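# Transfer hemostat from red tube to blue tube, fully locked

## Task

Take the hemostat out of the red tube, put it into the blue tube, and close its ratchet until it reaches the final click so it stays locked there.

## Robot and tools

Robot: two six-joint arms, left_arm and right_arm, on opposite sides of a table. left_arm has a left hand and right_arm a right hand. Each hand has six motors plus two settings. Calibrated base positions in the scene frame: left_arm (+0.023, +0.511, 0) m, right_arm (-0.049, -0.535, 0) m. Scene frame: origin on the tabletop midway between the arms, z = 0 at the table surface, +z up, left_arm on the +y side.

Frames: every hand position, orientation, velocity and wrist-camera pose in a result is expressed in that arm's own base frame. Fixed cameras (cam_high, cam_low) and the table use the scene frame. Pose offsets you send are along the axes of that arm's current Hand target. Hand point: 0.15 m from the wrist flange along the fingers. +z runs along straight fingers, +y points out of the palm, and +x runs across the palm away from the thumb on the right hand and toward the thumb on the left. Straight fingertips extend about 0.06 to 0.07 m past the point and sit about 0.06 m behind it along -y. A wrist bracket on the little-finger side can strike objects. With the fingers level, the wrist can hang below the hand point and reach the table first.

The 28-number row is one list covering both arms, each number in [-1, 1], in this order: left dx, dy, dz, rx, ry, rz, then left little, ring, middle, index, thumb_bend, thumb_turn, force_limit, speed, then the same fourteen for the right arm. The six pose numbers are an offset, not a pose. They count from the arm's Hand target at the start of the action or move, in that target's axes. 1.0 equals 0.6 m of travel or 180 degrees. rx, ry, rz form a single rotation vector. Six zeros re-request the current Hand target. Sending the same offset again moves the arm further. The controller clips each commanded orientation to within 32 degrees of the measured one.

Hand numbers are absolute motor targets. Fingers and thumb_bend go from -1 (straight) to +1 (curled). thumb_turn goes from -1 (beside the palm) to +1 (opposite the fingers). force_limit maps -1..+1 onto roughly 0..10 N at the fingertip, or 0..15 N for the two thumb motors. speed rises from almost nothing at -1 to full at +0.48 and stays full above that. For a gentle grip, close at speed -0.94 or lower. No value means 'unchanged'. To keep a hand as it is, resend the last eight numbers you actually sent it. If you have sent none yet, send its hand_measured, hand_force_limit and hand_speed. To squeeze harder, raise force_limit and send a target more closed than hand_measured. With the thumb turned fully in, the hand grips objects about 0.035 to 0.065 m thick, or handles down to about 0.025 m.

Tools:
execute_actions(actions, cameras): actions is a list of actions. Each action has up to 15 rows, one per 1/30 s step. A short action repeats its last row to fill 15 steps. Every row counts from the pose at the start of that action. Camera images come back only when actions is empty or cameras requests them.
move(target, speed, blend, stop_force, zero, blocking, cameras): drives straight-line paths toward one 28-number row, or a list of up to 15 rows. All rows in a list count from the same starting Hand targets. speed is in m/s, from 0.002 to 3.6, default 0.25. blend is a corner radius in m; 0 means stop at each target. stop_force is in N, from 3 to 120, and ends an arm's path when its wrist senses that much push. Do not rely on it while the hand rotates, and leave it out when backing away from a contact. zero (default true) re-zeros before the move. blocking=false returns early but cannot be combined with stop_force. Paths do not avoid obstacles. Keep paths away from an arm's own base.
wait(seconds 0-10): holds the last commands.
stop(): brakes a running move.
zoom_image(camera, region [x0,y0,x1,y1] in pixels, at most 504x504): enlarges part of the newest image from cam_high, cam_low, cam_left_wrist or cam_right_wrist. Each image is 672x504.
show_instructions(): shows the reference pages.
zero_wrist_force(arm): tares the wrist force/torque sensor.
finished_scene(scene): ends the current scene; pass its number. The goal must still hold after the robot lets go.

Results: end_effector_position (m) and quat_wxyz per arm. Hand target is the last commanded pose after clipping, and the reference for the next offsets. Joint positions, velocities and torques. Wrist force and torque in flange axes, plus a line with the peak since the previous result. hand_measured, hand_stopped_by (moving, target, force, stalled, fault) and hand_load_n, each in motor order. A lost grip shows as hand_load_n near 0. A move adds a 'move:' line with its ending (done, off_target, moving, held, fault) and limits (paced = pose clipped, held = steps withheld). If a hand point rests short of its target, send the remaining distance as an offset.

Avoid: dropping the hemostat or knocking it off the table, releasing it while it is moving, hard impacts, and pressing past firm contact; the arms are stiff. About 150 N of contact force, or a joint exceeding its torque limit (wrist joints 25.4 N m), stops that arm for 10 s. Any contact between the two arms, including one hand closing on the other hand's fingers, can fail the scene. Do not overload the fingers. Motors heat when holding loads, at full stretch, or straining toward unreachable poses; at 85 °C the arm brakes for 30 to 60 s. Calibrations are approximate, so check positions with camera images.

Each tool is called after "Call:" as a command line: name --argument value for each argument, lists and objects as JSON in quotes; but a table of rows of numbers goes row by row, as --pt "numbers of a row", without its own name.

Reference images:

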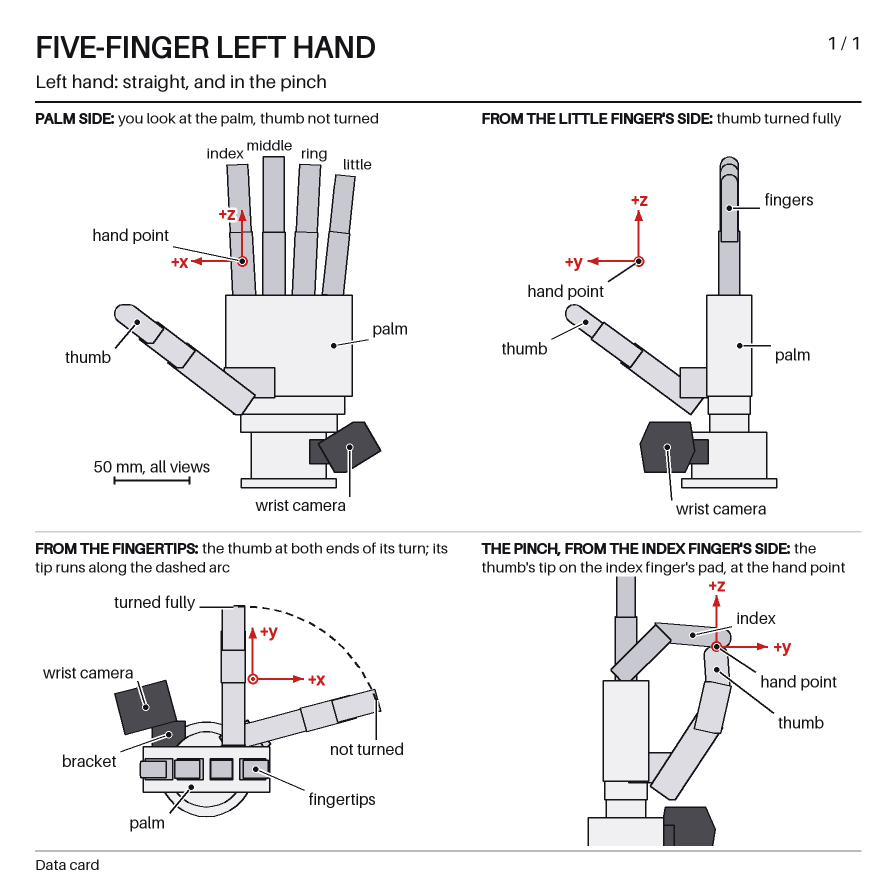

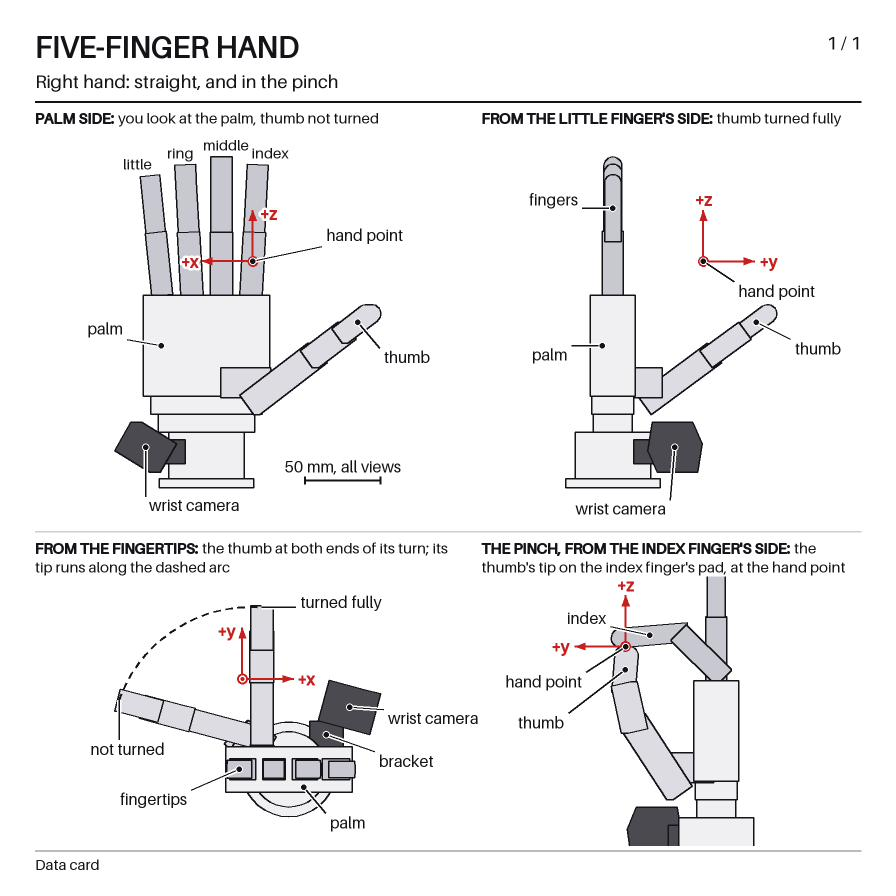

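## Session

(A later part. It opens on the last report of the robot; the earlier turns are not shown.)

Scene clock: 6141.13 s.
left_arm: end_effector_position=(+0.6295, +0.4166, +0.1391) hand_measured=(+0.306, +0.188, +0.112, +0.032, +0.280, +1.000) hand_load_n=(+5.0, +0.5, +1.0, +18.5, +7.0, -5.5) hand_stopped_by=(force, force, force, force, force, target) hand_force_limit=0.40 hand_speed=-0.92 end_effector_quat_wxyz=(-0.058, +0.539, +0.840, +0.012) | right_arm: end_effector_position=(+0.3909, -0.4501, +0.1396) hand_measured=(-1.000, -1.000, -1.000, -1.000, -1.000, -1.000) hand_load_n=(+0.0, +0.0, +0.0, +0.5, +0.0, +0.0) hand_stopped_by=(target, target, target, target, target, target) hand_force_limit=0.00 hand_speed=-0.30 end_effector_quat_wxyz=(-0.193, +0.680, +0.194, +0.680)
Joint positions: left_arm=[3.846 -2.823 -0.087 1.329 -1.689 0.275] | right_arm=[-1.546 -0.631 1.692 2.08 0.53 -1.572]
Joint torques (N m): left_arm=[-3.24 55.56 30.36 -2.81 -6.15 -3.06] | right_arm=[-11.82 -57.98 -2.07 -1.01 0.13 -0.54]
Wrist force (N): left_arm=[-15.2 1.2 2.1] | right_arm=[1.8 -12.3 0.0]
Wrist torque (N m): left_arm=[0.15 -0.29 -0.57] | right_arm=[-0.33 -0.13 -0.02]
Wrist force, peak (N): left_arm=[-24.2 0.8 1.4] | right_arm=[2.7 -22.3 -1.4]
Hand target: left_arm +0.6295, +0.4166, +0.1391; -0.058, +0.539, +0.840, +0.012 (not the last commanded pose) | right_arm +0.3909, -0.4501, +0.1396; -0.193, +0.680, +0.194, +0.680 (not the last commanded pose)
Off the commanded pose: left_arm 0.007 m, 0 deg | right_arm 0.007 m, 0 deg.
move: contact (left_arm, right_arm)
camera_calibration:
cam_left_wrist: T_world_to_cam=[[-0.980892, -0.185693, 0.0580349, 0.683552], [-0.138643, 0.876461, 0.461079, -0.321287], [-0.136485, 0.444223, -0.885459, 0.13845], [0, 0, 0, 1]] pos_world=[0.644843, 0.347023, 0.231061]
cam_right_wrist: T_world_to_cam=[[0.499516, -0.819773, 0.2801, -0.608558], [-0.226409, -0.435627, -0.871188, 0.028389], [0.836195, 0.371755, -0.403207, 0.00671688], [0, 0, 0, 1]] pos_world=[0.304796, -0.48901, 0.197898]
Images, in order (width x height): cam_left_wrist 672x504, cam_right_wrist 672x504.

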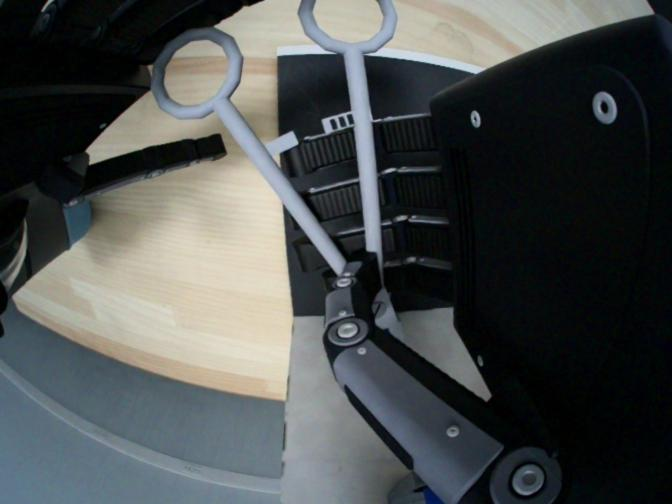

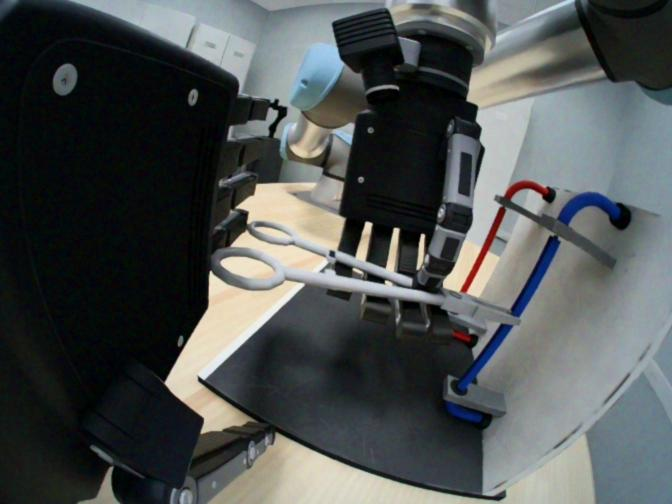

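Call:
move --pt "-0.0496 0.00625 0 0 0 0 0.5 0.5 0.55 0.55 0.34 1 0.4 -0.92 0 -0.0917 0 0 0 0 -1 -1 -1 -1 -1 -1 0 -0.3" --pt "-0.0447 -0.1413 -0.1517 0 0 0 0.5 0.5 0.55 0.55 0.34 1 0.4 -0.92 0.2173 -0.2377 -0.1608 0 -0.354 -0.354 -1 -1 -1 -1 -1 -1 0 -0.3" --pt "-0.0447 -0.1413 -0.1517 0 0 0 0.5 0.5 0.55 0.55 0.34 1 0.4 -0.92 0.1807 -0.3387 0.295 0 -0.70 -0.70 -1 -1 -1 -1 -1 -1 0 -0.3" --speed 0.2 --blend '[0.005,0.03,0]' --cameras '["cam_right_wrist","cam_left_wrist","cam_high"]'

Scene clock: 6404.50 s.
left_arm: end_effector_position=(+0.5713, +0.3493, +0.2300) hand_measured=(+0.306, +0.188, +0.112, +0.032, +0.280, +1.000) hand_load_n=(+6.5, +1.0, +0.5, +15.5, +6.0, -3.0) hand_stopped_by=(force, force, force, force, force, target) hand_force_limit=0.40 hand_speed=-0.92 end_effector_quat_wxyz=(-0.058, +0.539, +0.840, +0.012) | right_arm: end_effector_position=(+0.4341, -0.1839, +0.2475) hand_measured=(-1.000, -1.000, -1.000, -1.000, -1.000, -1.000) hand_load_n=(+0.0, +0.0, +0.0, +0.0, +0.0, +0.0) hand_stopped_by=(target, target, target, target, target, target) hand_force_limit=0.00 hand_speed=-0.30 end_effector_quat_wxyz=(+0.615, +0.354, +0.621, -0.333)
Joint positions: left_arm=[3.824 -2.385 -0.701 1.502 -1.689 0.252] | right_arm=[-0.568 -1.756 2.481 -0.701 2.018 -1.538]
Joint torques (N m): left_arm=[-9.36 42.27 30.2 -2.58 -1.08 -2.43] | right_arm=[1.75 -17.83 -25.57 -3.69 0.31 -1.08]
Motor temperatures (°C): left_arm=[24 38 28 33 30 33] | right_arm=[24 30 28 31 34 30]
Wrist force (N): left_arm=[-0.2 1.3 0.4] | right_arm=[-0.1 1.3 1.6]
Wrist torque (N m): left_arm=[0.21 0.00 -0.13] | right_arm=[0.02 -0.36 0.03]
Wrist force, peak (N): left_arm=[-15.7 1.2 2.7] | right_arm=[2.0 -12.6 0.1]
Hand target: left_arm +0.5713, +0.3493, +0.2300; -0.058, +0.539, +0.840, +0.012 | right_arm +0.4341, -0.1840, +0.2477; +0.615, +0.354, +0.620, -0.333
Off the commanded pose: left_arm 0.000 m, 0 deg | right_arm 0.000 m, 0 deg.
move: done
camera_calibration:
cam_left_wrist: T_world_to_cam=[[-0.980892, -0.185693, 0.0580349, 0.608593], [-0.138643, 0.876461, 0.461079, -0.312296], [-0.136485, 0.444223, -0.885459, 0.240878], [0, 0, 0, 1]] pos_world=[0.586543, 0.279723, 0.321961]
cam_right_wrist: T_world_to_cam=[[0.81398, 0.520969, -0.256959, -0.199028], [-0.0173184, 0.463919, 0.885708, -0.112047], [0.580635, -0.716499, 0.386643, -0.369599], [0, 0, 0, 1]] pos_world=[0.374667, -0.109149, 0.191002]
Images, in order (width x height): cam_high 672x504, cam_left_wrist 672x504, cam_right_wrist 672x504.

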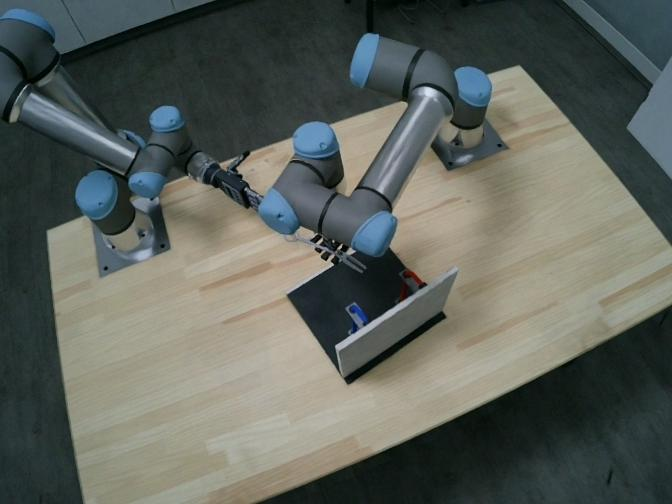

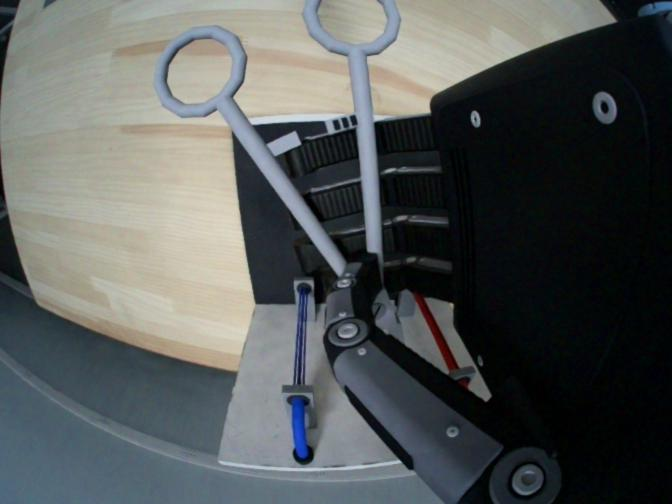

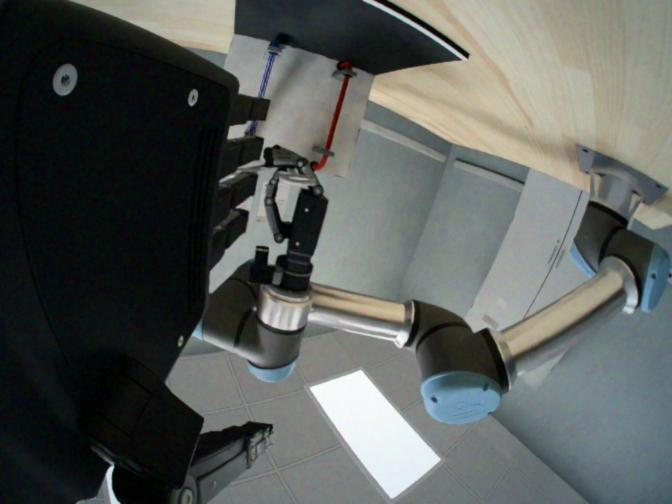

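Call:
zoom_image --camera "cam_right_wrist" --region '[200, 80, 360, 240]'

Call:
zoom_image --camera "cam_left_wrist" --region '[120, 0, 440, 240]'

Scaled by 3.150 from the camera's 672x504 image, which has a finer 960x720 frame.

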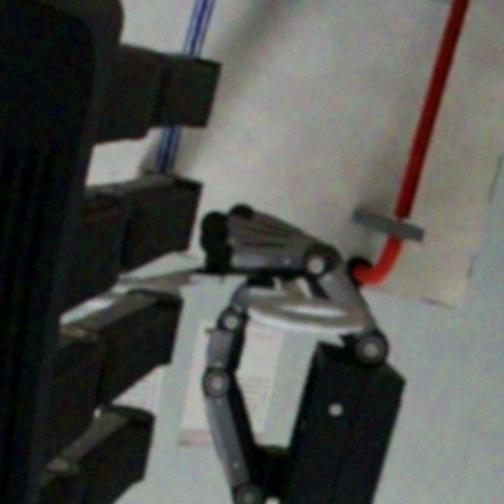

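Scaled by 1.575 from the camera's 672x504 image, which has a finer 960x720 frame.

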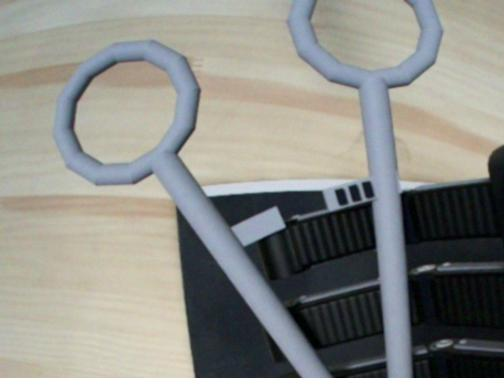

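Call:
move --target '[0,0,0,0,0,0,0.5,0.5,0.55,0.55,0.34,1,0.4,-0.92,0.0133,0.019,0.081,0.0379,-0.0073,-0.0065,-1,-1,-1,-1,-1,-1,0,-0.3]' --speed 0.1 --stop_force 5 --cameras '["cam_right_wrist","cam_left_wrist"]'

Call:
zoom_image --camera "cam_right_wrist" --region '[180, 80, 360, 250]'

Scene clock: 6464.67 s.
left_arm: end_effector_position=(+0.5713, +0.3493, +0.2300) hand_measured=(+0.306, +0.188, +0.112, +0.032, +0.280, +1.000) hand_load_n=(+6.5, +1.0, +1.0, +15.5, +5.5, -2.5) hand_stopped_by=(force, force, force, force, force, target) hand_force_limit=0.40 hand_speed=-0.92 end_effector_quat_wxyz=(-0.058, +0.539, +0.840, +0.012) | right_arm: end_effector_position=(+0.4695, -0.2190, +0.2389) hand_measured=(-1.000, -1.000, -1.000, -1.000, -1.000, -1.000) hand_load_n=(+0.0, +0.0, +0.0, +0.0, +0.0, +0.0) hand_stopped_by=(target, target, target, target, target, target) hand_force_limit=0.00 hand_speed=-0.30 end_effector_quat_wxyz=(+0.597, +0.380, +0.596, -0.380)
Joint positions: left_arm=[3.824 -2.385 -0.701 1.502 -1.689 0.252] | right_arm=[-0.502 -1.56 2.354 -0.796 2.203 -1.571]
Joint torques (N m): left_arm=[-10.86 42.04 29.83 -3.94 -0.56 -2.46] | right_arm=[-12.15 -1.99 -23.45 -1.55 2.49 2.86]
Wrist force (N): left_arm=[0.1 1.6 0.7] | right_arm=[-0.1 1.4 1.8]
Wrist torque (N m): left_arm=[0.23 -0.03 -0.12] | right_arm=[0.03 -0.38 0.13]
Wrist force, peak (N): left_arm=[0.1 1.6 0.7] | right_arm=[0.0 1.9 2.5]
Hand target: left_arm +0.5713, +0.3493, +0.2300; -0.058, +0.539, +0.840, +0.012 | right_arm +0.4695, -0.2190, +0.2389; +0.597, +0.380, +0.596, -0.380
Off the commanded pose: left_arm 0.000 m, 0 deg | right_arm 0.000 m, 0 deg.
move: done
camera_calibration:
cam_left_wrist: T_world_to_cam=[[-0.980892, -0.185693, 0.0580349, 0.608593], [-0.138643, 0.876461, 0.461079, -0.312296], [-0.136485, 0.444223, -0.885459, 0.240878], [0, 0, 0, 1]] pos_world=[0.586543, 0.279723, 0.321961]
cam_right_wrist: T_world_to_cam=[[0.867392, 0.41269, -0.27806, -0.255503], [0.0470852, 0.488204, 0.871459, -0.109071], [0.495393, -0.768989, 0.404032, -0.387608], [0, 0, 0, 1]] pos_world=[0.418775, -0.139374, 0.180612]
Images, in order (width x height): cam_left_wrist 672x504, cam_right_wrist 672x504.

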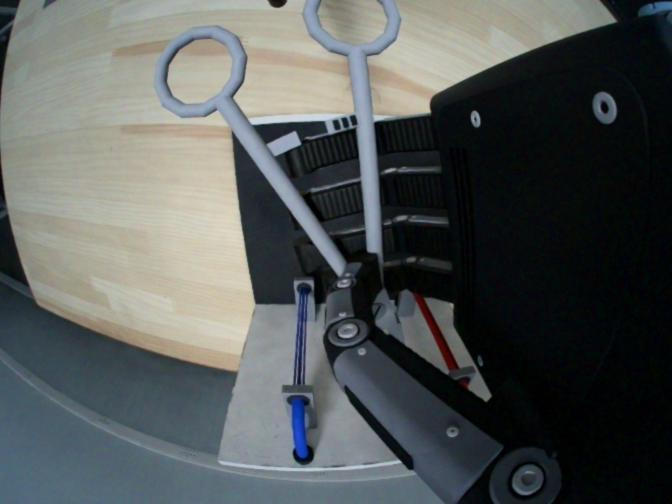

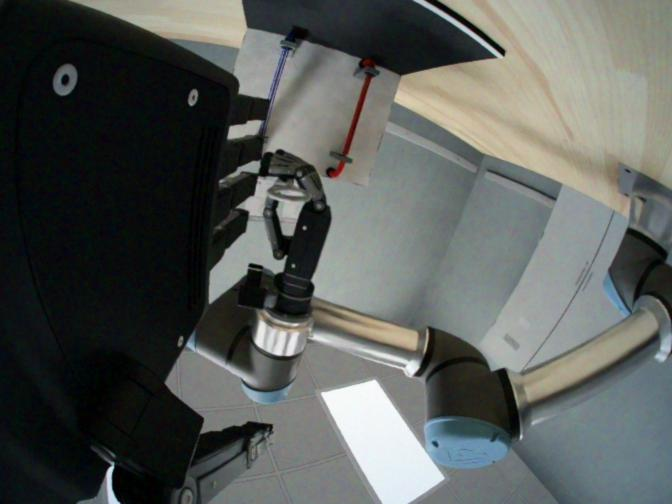

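Scaled by 2.800 from the camera's 672x504 image, which has a finer 960x720 frame.

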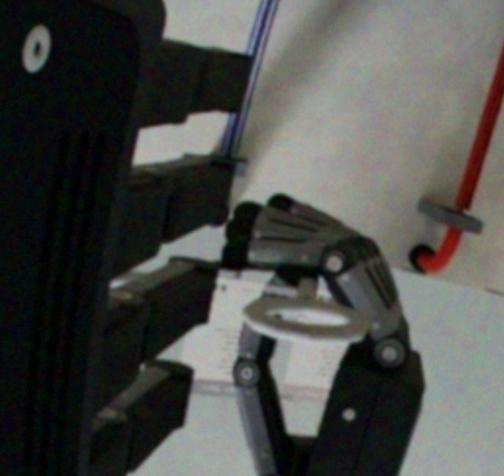

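Call:
move --target '[0,0,0,0,0,0,0.5,0.5,0.55,0.55,0.34,1,0.4,-0.92,0.001,0.0005,0.0633,0,0,0,-1,-1,-1,-1,-1,-1,0,-0.3]' --speed 0.04 --stop_force 4 --cameras '["cam_right_wrist","cam_left_wrist"]'

Call:
zoom_image --camera "cam_left_wrist" --region '[120, 0, 440, 240]'

Call:
zoom_image --camera "cam_right_wrist" --region '[180, 80, 360, 250]'

Scene clock: 6498.70 s.
left_arm: end_effector_position=(+0.5713, +0.3493, +0.2300) hand_measured=(+0.306, +0.188, +0.112, +0.032, +0.280, +1.000) hand_load_n=(+6.5, +1.0, +0.5, +15.5, +6.0, -2.5) hand_stopped_by=(force, force, force, force, force, target) hand_force_limit=0.40 hand_speed=-0.92 end_effector_quat_wxyz=(-0.058, +0.539, +0.840, +0.012) | right_arm: end_effector_position=(+0.4858, -0.2533, +0.2383) hand_measured=(-1.000, -1.000, -1.000, -1.000, -1.000, -1.000) hand_load_n=(+0.0, +0.0, +0.0, +0.0, +0.5, +0.0) hand_stopped_by=(target, target, target, target, target, target) hand_force_limit=0.00 hand_speed=-0.30 end_effector_quat_wxyz=(+0.597, +0.380, +0.596, -0.380)
Joint positions: left_arm=[3.824 -2.385 -0.701 1.502 -1.689 0.252] | right_arm=[-0.575 -1.508 2.302 -0.795 2.131 -1.571]
Joint torques (N m): left_arm=[-10.67 42.82 30.11 -3.77 0.04 -2.42] | right_arm=[12.11 -32.27 -7.18 -1.67 2.5 3.04]
Wrist force (N): left_arm=[0.1 1.3 0.7] | right_arm=[0.0 1.3 1.9]
Wrist torque (N m): left_arm=[0.18 -0.03 -0.11] | right_arm=[-0.01 -0.39 0.11]
Wrist force, peak (N): left_arm=[0.1 1.6 0.8] | right_arm=[0.1 1.6 2.2]
Hand target: left_arm +0.5713, +0.3493, +0.2300; -0.058, +0.539, +0.840, +0.012 | right_arm +0.4858, -0.2533, +0.2384; +0.597, +0.380, +0.596, -0.380
Off the commanded pose: left_arm 0.000 m, 0 deg | right_arm 0.000 m, 0 deg.
move: done
camera_calibration:
cam_left_wrist: T_world_to_cam=[[-0.980892, -0.185693, 0.0580349, 0.608593], [-0.138643, 0.876461, 0.461079, -0.312296], [-0.136485, 0.444223, -0.885459, 0.240878], [0, 0, 0, 1]] pos_world=[0.586543, 0.279723, 0.321961]
cam_right_wrist: T_world_to_cam=[[0.867392, 0.41269, -0.27806, -0.255653], [0.0470852, 0.488204, 0.871459, -0.0925701], [0.495393, -0.768989, 0.404032, -0.421817], [0, 0, 0, 1]] pos_world=[0.435075, -0.173674, 0.180012]
Images, in order (width x height): cam_left_wrist 672x504, cam_right_wrist 672x504.

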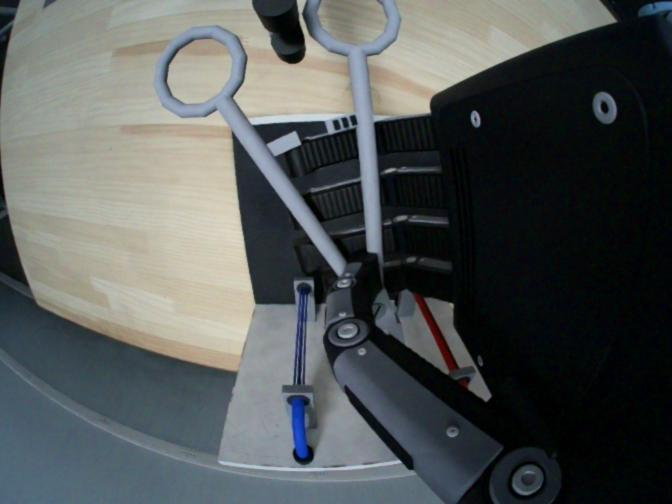

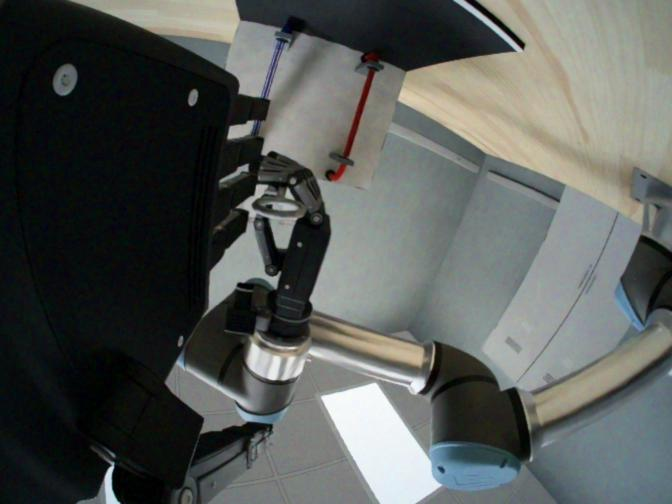

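Scaled by 1.575 from the camera's 672x504 image, which has a finer 960x720 frame.

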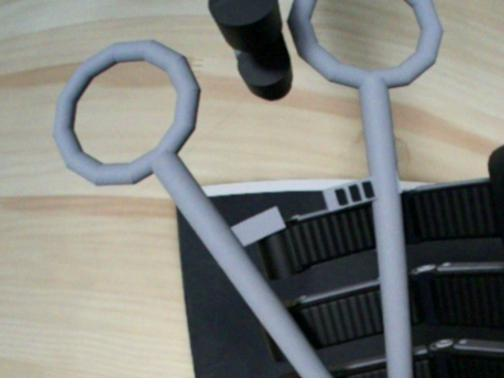

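Scaled by 2.800 from the camera's 672x504 image, which has a finer 960x720 frame.

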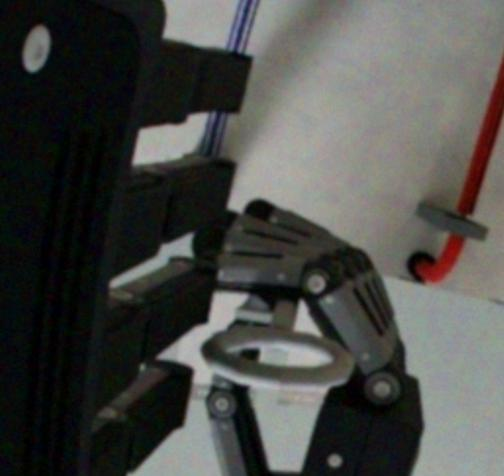

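Call:
move --pt "0 0 0 0 0 0 0.5 0.5 0.55 0.55 0.34 1 0.4 -0.92 0.028 0.0007 0 0 0 -0.0833 0.6 0.6 -1 -1 -1 -1 0 -0.3" --pt "0 0 0 0 0 0 0.5 0.5 0.55 0.55 0.34 1 0.4 -0.92 0.0552 -0.0058 0 0 0 -0.1667 0.6 0.6 -1 -1 -1 -1 0 -0.3" --pt "0 0 0 0 0 0 0.5 0.5 0.55 0.55 0.34 1 0.4 -0.92 0.0797 -0.0192 0 0 0 -0.25 0.6 0.6 -1 -1 -1 -1 0 -0.3" --speed 0.06 --blend '[0.003,0.003,0]' --cameras '["cam_right_wrist","cam_left_wrist"]'

Call:
zoom_image --camera "cam_left_wrist" --region '[120, 0, 440, 240]'

Scene clock: 6557.97 s.
left_arm: end_effector_position=(+0.5713, +0.3493, +0.2300) hand_measured=(+0.306, +0.188, +0.112, +0.032, +0.280, +1.000) hand_load_n=(+14.5, +3.5, +0.5, +10.5, +6.0, -2.5) hand_stopped_by=(force, force, force, force, force, target) hand_force_limit=0.40 hand_speed=-0.92 end_effector_quat_wxyz=(-0.058, +0.539, +0.840, +0.012) | right_arm: end_effector_position=(+0.4754, -0.2582, +0.1906) hand_measured=(+0.600, +0.600, -1.000, -1.000, -1.000, -1.000) hand_load_n=(+0.0, +0.0, +0.0, +1.0, +0.0, -0.5) hand_stopped_by=(target, target, target, target, target, target) hand_force_limit=0.00 hand_speed=-0.30 end_effector_quat_wxyz=(+0.406, +0.123, +0.696, -0.579)
Joint positions: left_arm=[3.824 -2.385 -0.701 1.502 -1.689 0.252] | right_arm=[-0.62 -1.549 2.332 -0.784 2.085 -2.356]
Joint torques (N m): left_arm=[-10.31 48.14 30.13 -3.81 0.62 -2.38] | right_arm=[-6.4 -19.94 -3.83 1.8 -2.25 2.45]
Wrist force (N): left_arm=[-0.2 -1.7 8.5] | right_arm=[-3.5 -9.9 1.7]
Wrist torque (N m): left_arm=[-0.02 0.89 0.19] | right_arm=[0.07 -0.54 -0.36]
Wrist force, peak (N): left_arm=[0.0 -1.6 8.8] | right_arm=[-3.7 -10.3 1.6]
Hand target: left_arm +0.5713, +0.3493, +0.2300; -0.058, +0.539, +0.840, +0.012 | right_arm +0.4754, -0.2582, +0.1905; +0.406, +0.123, +0.696, -0.579
Off the commanded pose: left_arm 0.000 m, 0 deg | right_arm 0.000 m, 0 deg.
move: done
camera_calibration:
cam_left_wrist: T_world_to_cam=[[-0.980893, -0.185688, 0.0580374, 0.608591], [-0.138638, 0.876462, 0.461079, -0.312299], [-0.136485, 0.444223, -0.885459, 0.240878], [0, 0, 0, 1]] pos_world=[0.586543, 0.279723, 0.321961]
cam_right_wrist: T_world_to_cam=[[0.43444, 0.210166, -0.875838, 0.00950709], [0.539864, 0.717607, 0.439985, -0.140858], [0.720977, -0.663981, 0.198296, -0.442075], [0, 0, 0, 1]] pos_world=[0.39064, -0.194447, 0.157964]
Images, in order (width x height): cam_left_wrist 672x504, cam_right_wrist 672x504.

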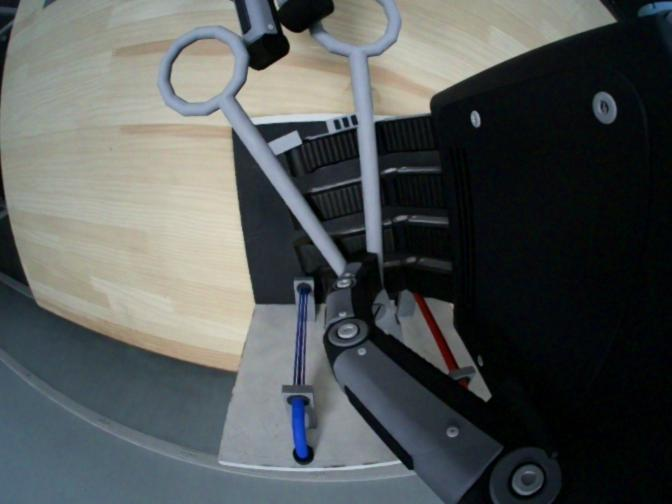

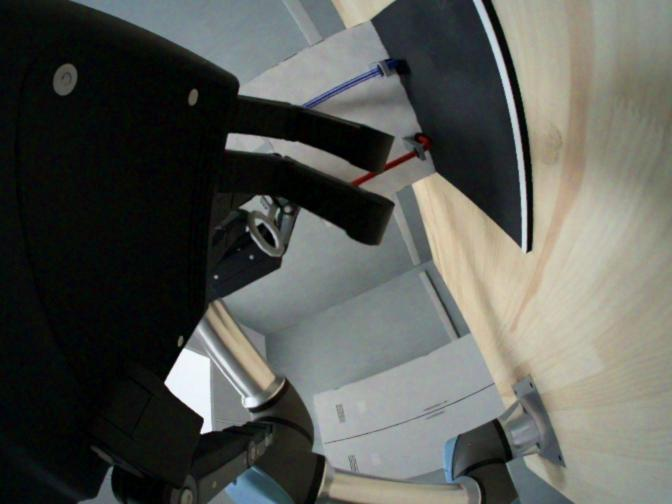

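Scaled by 1.575 from the camera's 672x504 image, which has a finer 960x720 frame.

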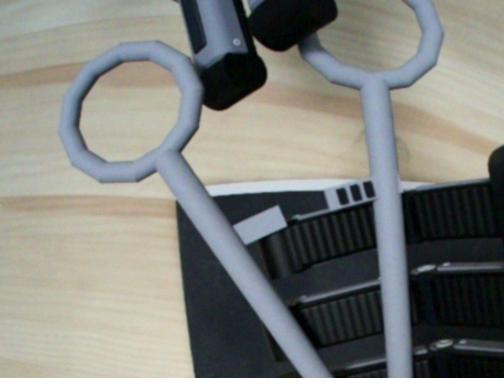

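Call:
move --pt "0 0 0 0 0 0 0.5 0.5 0.55 0.55 0.34 1 0.4 -0.92 -0.0432 -0.017 0 0 0 0.1389 0.6 0.6 -1 -1 -1 -1 0 -0.3" --pt "0 0 0 0 0 0 0.5 0.5 0.55 0.55 0.34 1 0.4 -0.92 -0.0432 -0.017 -0.075 0 0 0.1389 0.6 0.6 -1 -1 -1 -1 0 -0.3" --pt "0 0 0 0 0 0 0.5 0.5 0.55 0.55 0.34 1 0.4 -0.92 0.05 -0.0063 -0.075 0 0 -0.1389 0.6 0.6 -1 -1 -1 -1 0 -0.3" --speed 0.08 --blend '[0.003,0.003,0]' --cameras '["cam_right_wrist","cam_left_wrist"]'

Call:
zoom_image --camera "cam_right_wrist" --region '[180, 80, 420, 280]'

Call:
zoom_image --camera "cam_left_wrist" --region '[120, 0, 440, 240]'

Scene clock: 6610.50 s.
left_arm: end_effector_position=(+0.5713, +0.3493, +0.2300) hand_measured=(+0.306, +0.188, +0.112, +0.032, +0.280, +1.000) hand_load_n=(+6.5, +1.0, +1.0, +15.0, +5.5, -2.0) hand_stopped_by=(force, force, force, force, force, target) hand_force_limit=0.40 hand_speed=-0.92 end_effector_quat_wxyz=(-0.058, +0.539, +0.840, +0.012) | right_arm: end_effector_position=(+0.4348, -0.2275, +0.1719) hand_measured=(+0.600, +0.600, -1.000, -1.000, -1.000, -1.000) hand_load_n=(+0.0, +0.0, +0.0, +0.0, +0.0, +0.0) hand_stopped_by=(target, target, target, target, target, target) hand_force_limit=0.00 hand_speed=-0.30 end_effector_quat_wxyz=(+0.271, -0.031, +0.706, -0.654)
Joint positions: left_arm=[3.824 -2.385 -0.701 1.502 -1.689 0.252] | right_arm=[-0.563 -1.651 2.406 -0.756 2.142 -2.793]
Joint torques (N m): left_arm=[-10.9 56.01 29.87 -3.89 0.46 -2.33] | right_arm=[10.37 -0.35 -20.9 -3.38 2.24 2.73]
Wrist force (N): left_arm=[-0.2 1.2 0.5] | right_arm=[0.0 -1.0 2.4]
Wrist torque (N m): left_arm=[0.19 0.01 -0.12] | right_arm=[-0.20 -0.27 -0.20]
Wrist force, peak (N): left_arm=[-0.2 -1.9 9.0] | right_arm=[-3.8 -10.3 1.4]
Hand target: left_arm +0.5713, +0.3493, +0.2300; -0.058, +0.539, +0.840, +0.012 | right_arm +0.4348, -0.2275, +0.1719; +0.271, -0.031, +0.706, -0.654
Off the commanded pose: left_arm 0.000 m, 0 deg | right_arm 0.000 m, 0 deg.
move: done
camera_calibration:
cam_left_wrist: T_world_to_cam=[[-0.980893, -0.185688, 0.0580374, 0.608591], [-0.138638, 0.876462, 0.461079, -0.312299], [-0.136485, 0.444223, -0.885459, 0.240878], [0, 0, 0, 1]] pos_world=[0.586543, 0.279723, 0.321961]
cam_right_wrist: T_world_to_cam=[[0.0580617, 0.0346279, -0.997712, 0.149107], [0.641397, 0.764547, 0.0638614, -0.101548], [0.765009, -0.643638, 0.0221807, -0.37288], [0, 0, 0, 1]] pos_world=[0.341732, -0.167524, 0.163521]
Images, in order (width x height): cam_left_wrist 672x504, cam_right_wrist 672x504.

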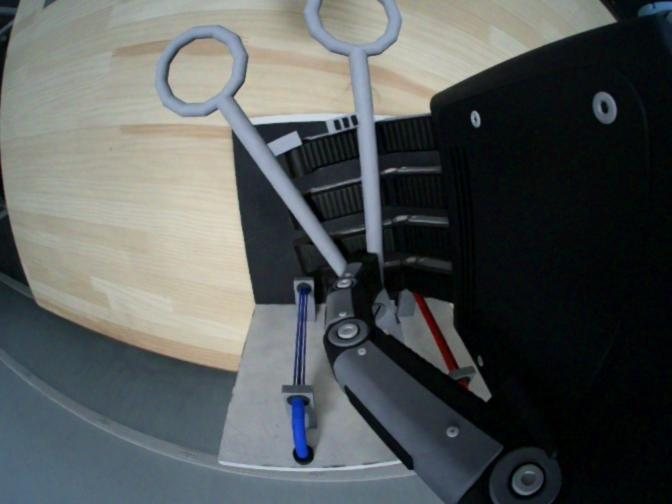

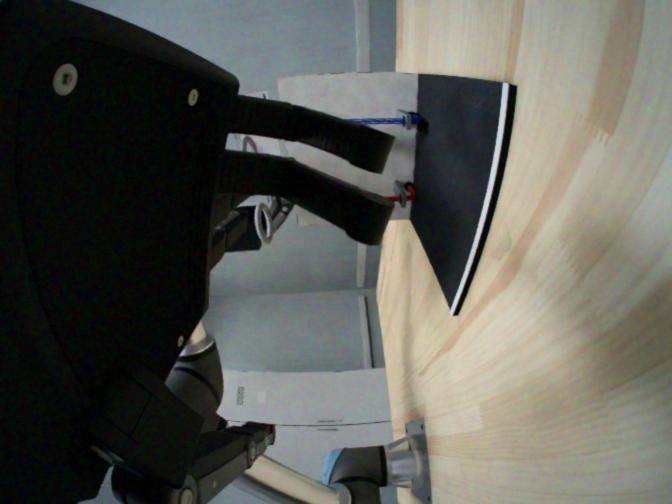

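Scaled by 2.100 from the camera's 672x504 image, which has a finer 960x720 frame.

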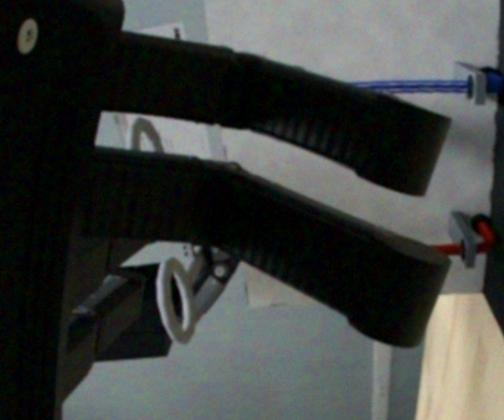

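Scaled by 1.575 from the camera's 672x504 image, which has a finer 960x720 frame.

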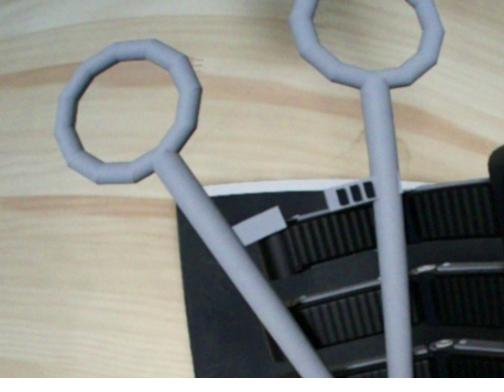

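Call:
zoom_image --camera "cam_right_wrist" --region '[200, 130, 300, 260]'

Scaled by 3.877 from the camera's 672x504 image, which has a finer 960x720 frame.

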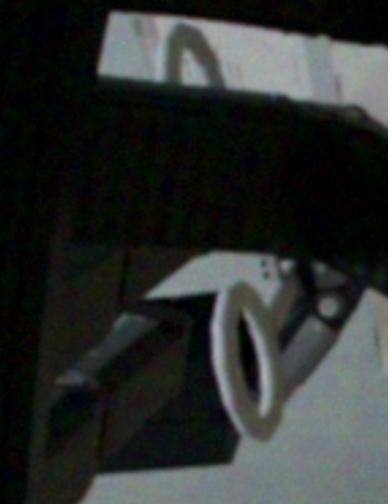

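Call:
move --target '[0,0,0,0,0,0,0.5,0.5,0.55,0.55,0.34,1,0.4,-0.92,0.0023,-0.0009,0.02,0,0,0,0.6,0.6,-1,-1,-1,-1,0,-0.3]' --speed 0.04 --stop_force 4 --cameras '["cam_left_wrist","cam_right_wrist"]'

Call:
zoom_image --camera "cam_left_wrist" --region '[140, 0, 400, 130]'

Call:
zoom_image --camera "cam_right_wrist" --region '[200, 110, 340, 270]'

Scene clock: 6680.27 s.
left_arm: end_effector_position=(+0.5713, +0.3493, +0.2300) hand_measured=(+0.306, +0.188, +0.112, +0.032, +0.280, +1.000) hand_load_n=(+6.5, +1.0, +0.5, +15.0, +5.5, -2.0) hand_stopped_by=(force, force, force, force, force, target) hand_force_limit=0.40 hand_speed=-0.92 end_effector_quat_wxyz=(-0.058, +0.539, +0.840, +0.012) | right_arm: end_effector_position=(+0.4385, -0.2390, +0.1720) hand_measured=(+0.600, +0.600, -1.000, -1.000, -1.000, -1.000) hand_load_n=(+0.0, +0.0, +0.0, +0.0, +0.0, +0.0) hand_stopped_by=(target, target, target, target, target, target) hand_force_limit=0.00 hand_speed=-0.30 end_effector_quat_wxyz=(+0.271, -0.031, +0.706, -0.654)
Joint positions: left_arm=[3.824 -2.385 -0.701 1.502 -1.689 0.252] | right_arm=[-0.593 -1.637 2.393 -0.757 2.113 -2.793]
Joint torques (N m): left_arm=[-10.63 56.31 29.52 -3.77 0.59 -2.3] | right_arm=[13.72 -27.12 -7.84 -1.46 2.59 2.85]
Wrist force (N): left_arm=[-0.1 1.3 0.6] | right_arm=[-0.2 -1.0 2.2]
Wrist torque (N m): left_arm=[0.19 0.00 -0.12] | right_arm=[-0.19 -0.25 -0.20]
Wrist force, peak (N): left_arm=[0.1 1.7 0.5] | right_arm=[-0.1 -1.1 2.7]
Hand target: left_arm +0.5713, +0.3493, +0.2300; -0.058, +0.539, +0.840, +0.012 | right_arm +0.4385, -0.2390, +0.1720; +0.271, -0.031, +0.706, -0.654
Off the commanded pose: left_arm 0.000 m, 0 deg | right_arm 0.000 m, 0 deg.
move: done
camera_calibration:
cam_left_wrist: T_world_to_cam=[[-0.980893, -0.185688, 0.0580374, 0.608591], [-0.138638, 0.876462, 0.461079, -0.312299], [-0.136485, 0.444223, -0.885459, 0.240878], [0, 0, 0, 1]] pos_world=[0.586543, 0.279723, 0.321961]
cam_right_wrist: T_world_to_cam=[[0.0579973, 0.034552, -0.997719, 0.149294], [0.641403, 0.76455, 0.0637618, -0.0951785], [0.765009, -0.643638, 0.0221801, -0.383189], [0, 0, 0, 1]] pos_world=[0.345532, -0.179025, 0.163521]
Images, in order (width x height): cam_left_wrist 672x504, cam_right_wrist 672x504.

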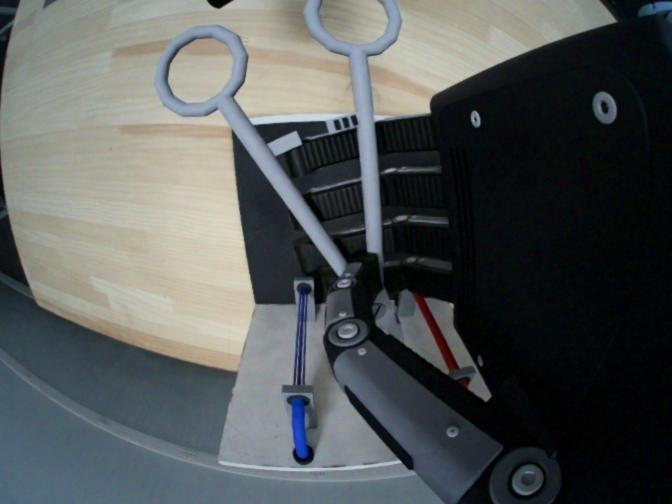

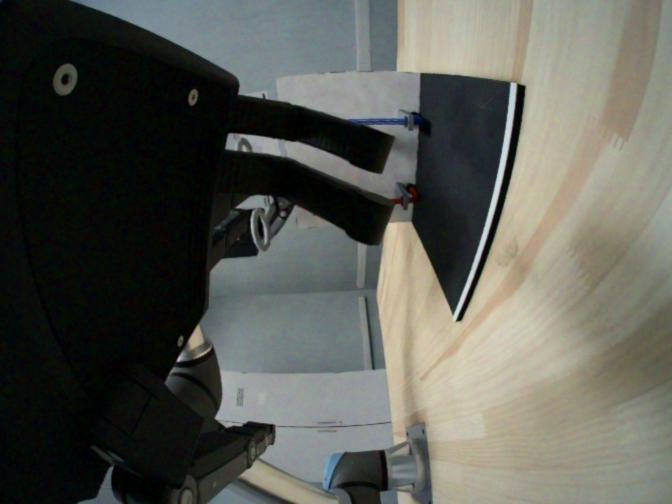

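Scaled by 1.938 from the camera's 672x504 image, which has a finer 960x720 frame.

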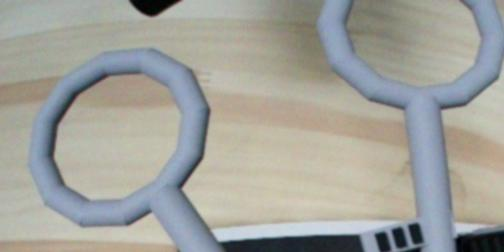

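Scaled by 3.150 from the camera's 672x504 image, which has a finer 960x720 frame.

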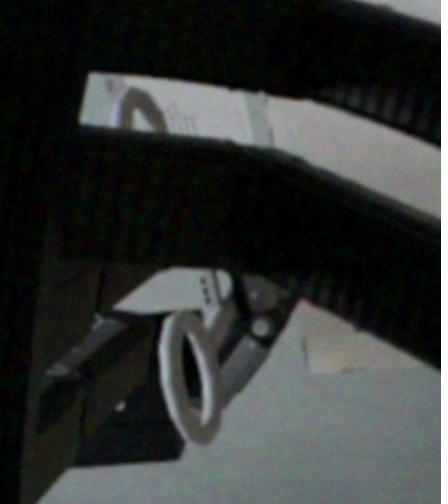

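Call:
move --target '[0,0,0,0,0,0,0.5,0.5,0.55,0.55,0.34,1,0.4,-0.92,0,0,0.015,0,0,0,0.6,0.6,-1,-1,-1,-1,0,-0.3]' --speed 0.02 --stop_force 6 --cameras '["cam_left_wrist"]'

Call:
zoom_image --camera "cam_left_wrist" --region '[140, 0, 400, 130]'

Scene clock: 6703.30 s.
left_arm: end_effector_position=(+0.5713, +0.3493, +0.2300) hand_measured=(+0.306, +0.188, +0.112, +0.032, +0.280, +1.000) hand_load_n=(+6.5, +1.0, +1.0, +15.0, +5.5, -2.0) hand_stopped_by=(force, force, force, force, force, target) hand_force_limit=0.40 hand_speed=-0.92 end_effector_quat_wxyz=(-0.058, +0.539, +0.840, +0.012) | right_arm: end_effector_position=(+0.4423, -0.2472, +0.1720) hand_measured=(+0.600, +0.600, -1.000, -1.000, -1.000, -1.000) hand_load_n=(+0.0, +0.0, -0.5, +0.0, +0.0, +0.0) hand_stopped_by=(target, target, target, target, target, target) hand_force_limit=0.00 hand_speed=-0.30 end_effector_quat_wxyz=(+0.271, -0.031, +0.706, -0.654)
Joint positions: left_arm=[3.824 -2.385 -0.701 1.502 -1.689 0.252] | right_arm=[-0.61 -1.624 2.381 -0.758 2.095 -2.793]
Joint torques (N m): left_arm=[-10.01 56.2 29.47 -3.79 0.54 -2.2] | right_arm=[12.85 -26.62 -8.7 -1.51 2.6 2.66]
Wrist force (N): left_arm=[0.1 1.2 0.4] | right_arm=[0.1 -1.1 2.4]
Wrist torque (N m): left_arm=[0.18 -0.05 -0.11] | right_arm=[-0.21 -0.29 -0.19]
Wrist force, peak (N): left_arm=[0.0 1.6 0.8] | right_arm=[0.1 -1.2 2.6]
Hand target: left_arm +0.5713, +0.3493, +0.2300; -0.058, +0.539, +0.840, +0.012 | right_arm +0.4423, -0.2472, +0.1720; +0.271, -0.031, +0.706, -0.654
Off the commanded pose: left_arm 0.000 m, 0 deg | right_arm 0.000 m, 0 deg.
move: done
camera_calibration:
cam_left_wrist: T_world_to_cam=[[-0.980893, -0.185688, 0.0580374, 0.608591], [-0.138638, 0.876462, 0.461079, -0.312299], [-0.136485, 0.444223, -0.885459, 0.240878], [0, 0, 0, 1]] pos_world=[0.586543, 0.279723, 0.321961]
Images, in order (width x height): cam_left_wrist 672x504.

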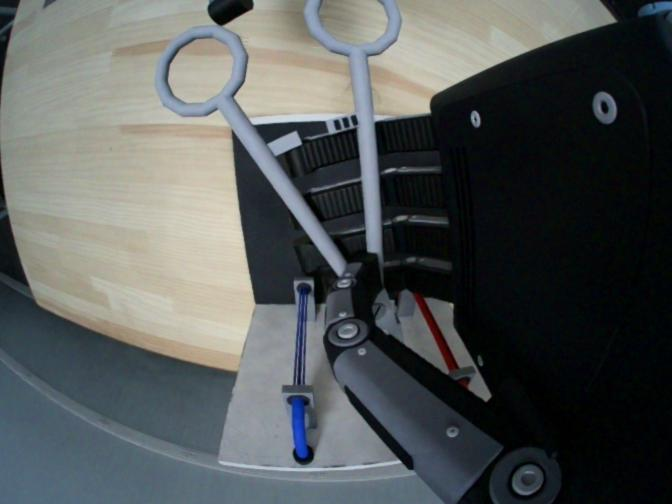

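Scaled by 1.938 from the camera's 672x504 image, which has a finer 960x720 frame.

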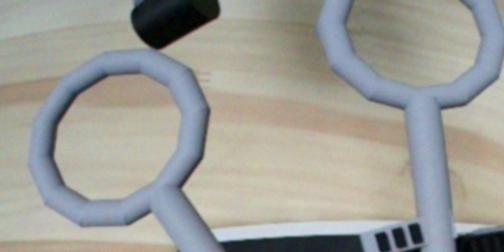

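Call:
move --target '[0,0,0,0,0,0,0.5,0.5,0.55,0.55,0.34,1,0.4,-0.92,-0.0027,0.001,0.0467,0,0,0,0.6,0.6,-1,-1,-1,-1,0,-0.3]' --speed 0.015 --stop_force 10 --cameras '["cam_left_wrist"]'

Call:
zoom_image --camera "cam_left_wrist" --region '[140, 0, 400, 130]'

Scene clock: 6768.20 s.
left_arm: end_effector_position=(+0.5713, +0.3493, +0.2300) hand_measured=(+0.306, +0.188, +0.112, +0.032, +0.280, +1.000) hand_load_n=(+11.0, +3.5, +1.0, +9.5, +6.0, -0.5) hand_stopped_by=(force, force, force, force, force, target) hand_force_limit=0.40 hand_speed=-0.92 end_effector_quat_wxyz=(-0.058, +0.539, +0.840, +0.012) | right_arm: end_effector_position=(+0.4495, -0.2604, +0.1720) hand_measured=(+0.600, +0.600, -1.000, -1.000, -1.000, -1.000) hand_load_n=(+0.0, +0.0, -2.0, +1.5, +0.0, +0.0) hand_stopped_by=(target, target, target, target, target, target) hand_force_limit=0.00 hand_speed=-0.30 end_effector_quat_wxyz=(+0.271, -0.031, +0.706, -0.654)
Joint positions: left_arm=[3.824 -2.385 -0.701 1.502 -1.689 0.252] | right_arm=[-0.635 -1.598 2.357 -0.76 2.071 -2.793]
Joint torques (N m): left_arm=[-10.59 56.11 28.75 -3.85 2.69 -2.25] | right_arm=[13.72 -26.08 -6.78 -1.99 1.11 2.41]
Wrist force (N): left_arm=[2.6 -4.4 6.7] | right_arm=[2.9 -10.1 -0.9]
Wrist torque (N m): left_arm=[-0.17 0.71 0.56] | right_arm=[0.13 -0.16 0.02]
Wrist force, peak (N): left_arm=[10.0 -5.1 8.3] | right_arm=[3.2 -11.0 -8.1]
Hand target: left_arm +0.5713, +0.3493, +0.2300; -0.058, +0.539, +0.840, +0.012 | right_arm +0.4495, -0.2604, +0.1720; +0.271, -0.031, +0.706, -0.654 (not the last commanded pose)
Off the commanded pose: left_arm 0.000 m, 0 deg | right_arm 0.013 m, 0 deg.
move: contact (right_arm)
camera_calibration:
cam_left_wrist: T_world_to_cam=[[-0.980893, -0.185688, 0.0580374, 0.608591], [-0.138638, 0.876462, 0.461079, -0.312299], [-0.136485, 0.444223, -0.885459, 0.240878], [0, 0, 0, 1]] pos_world=[0.586543, 0.279723, 0.321961]
Images, in order (width x height): cam_left_wrist 672x504.

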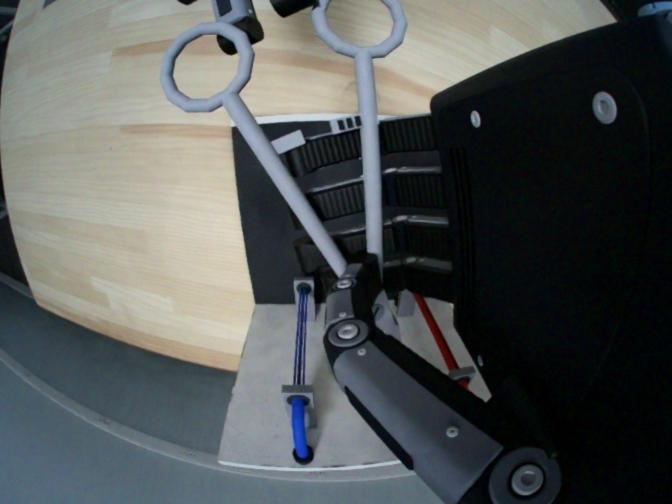

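Scaled by 1.938 from the camera's 672x504 image, which has a finer 960x720 frame.

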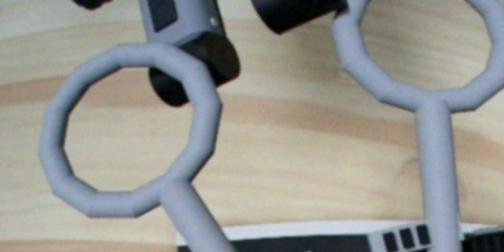

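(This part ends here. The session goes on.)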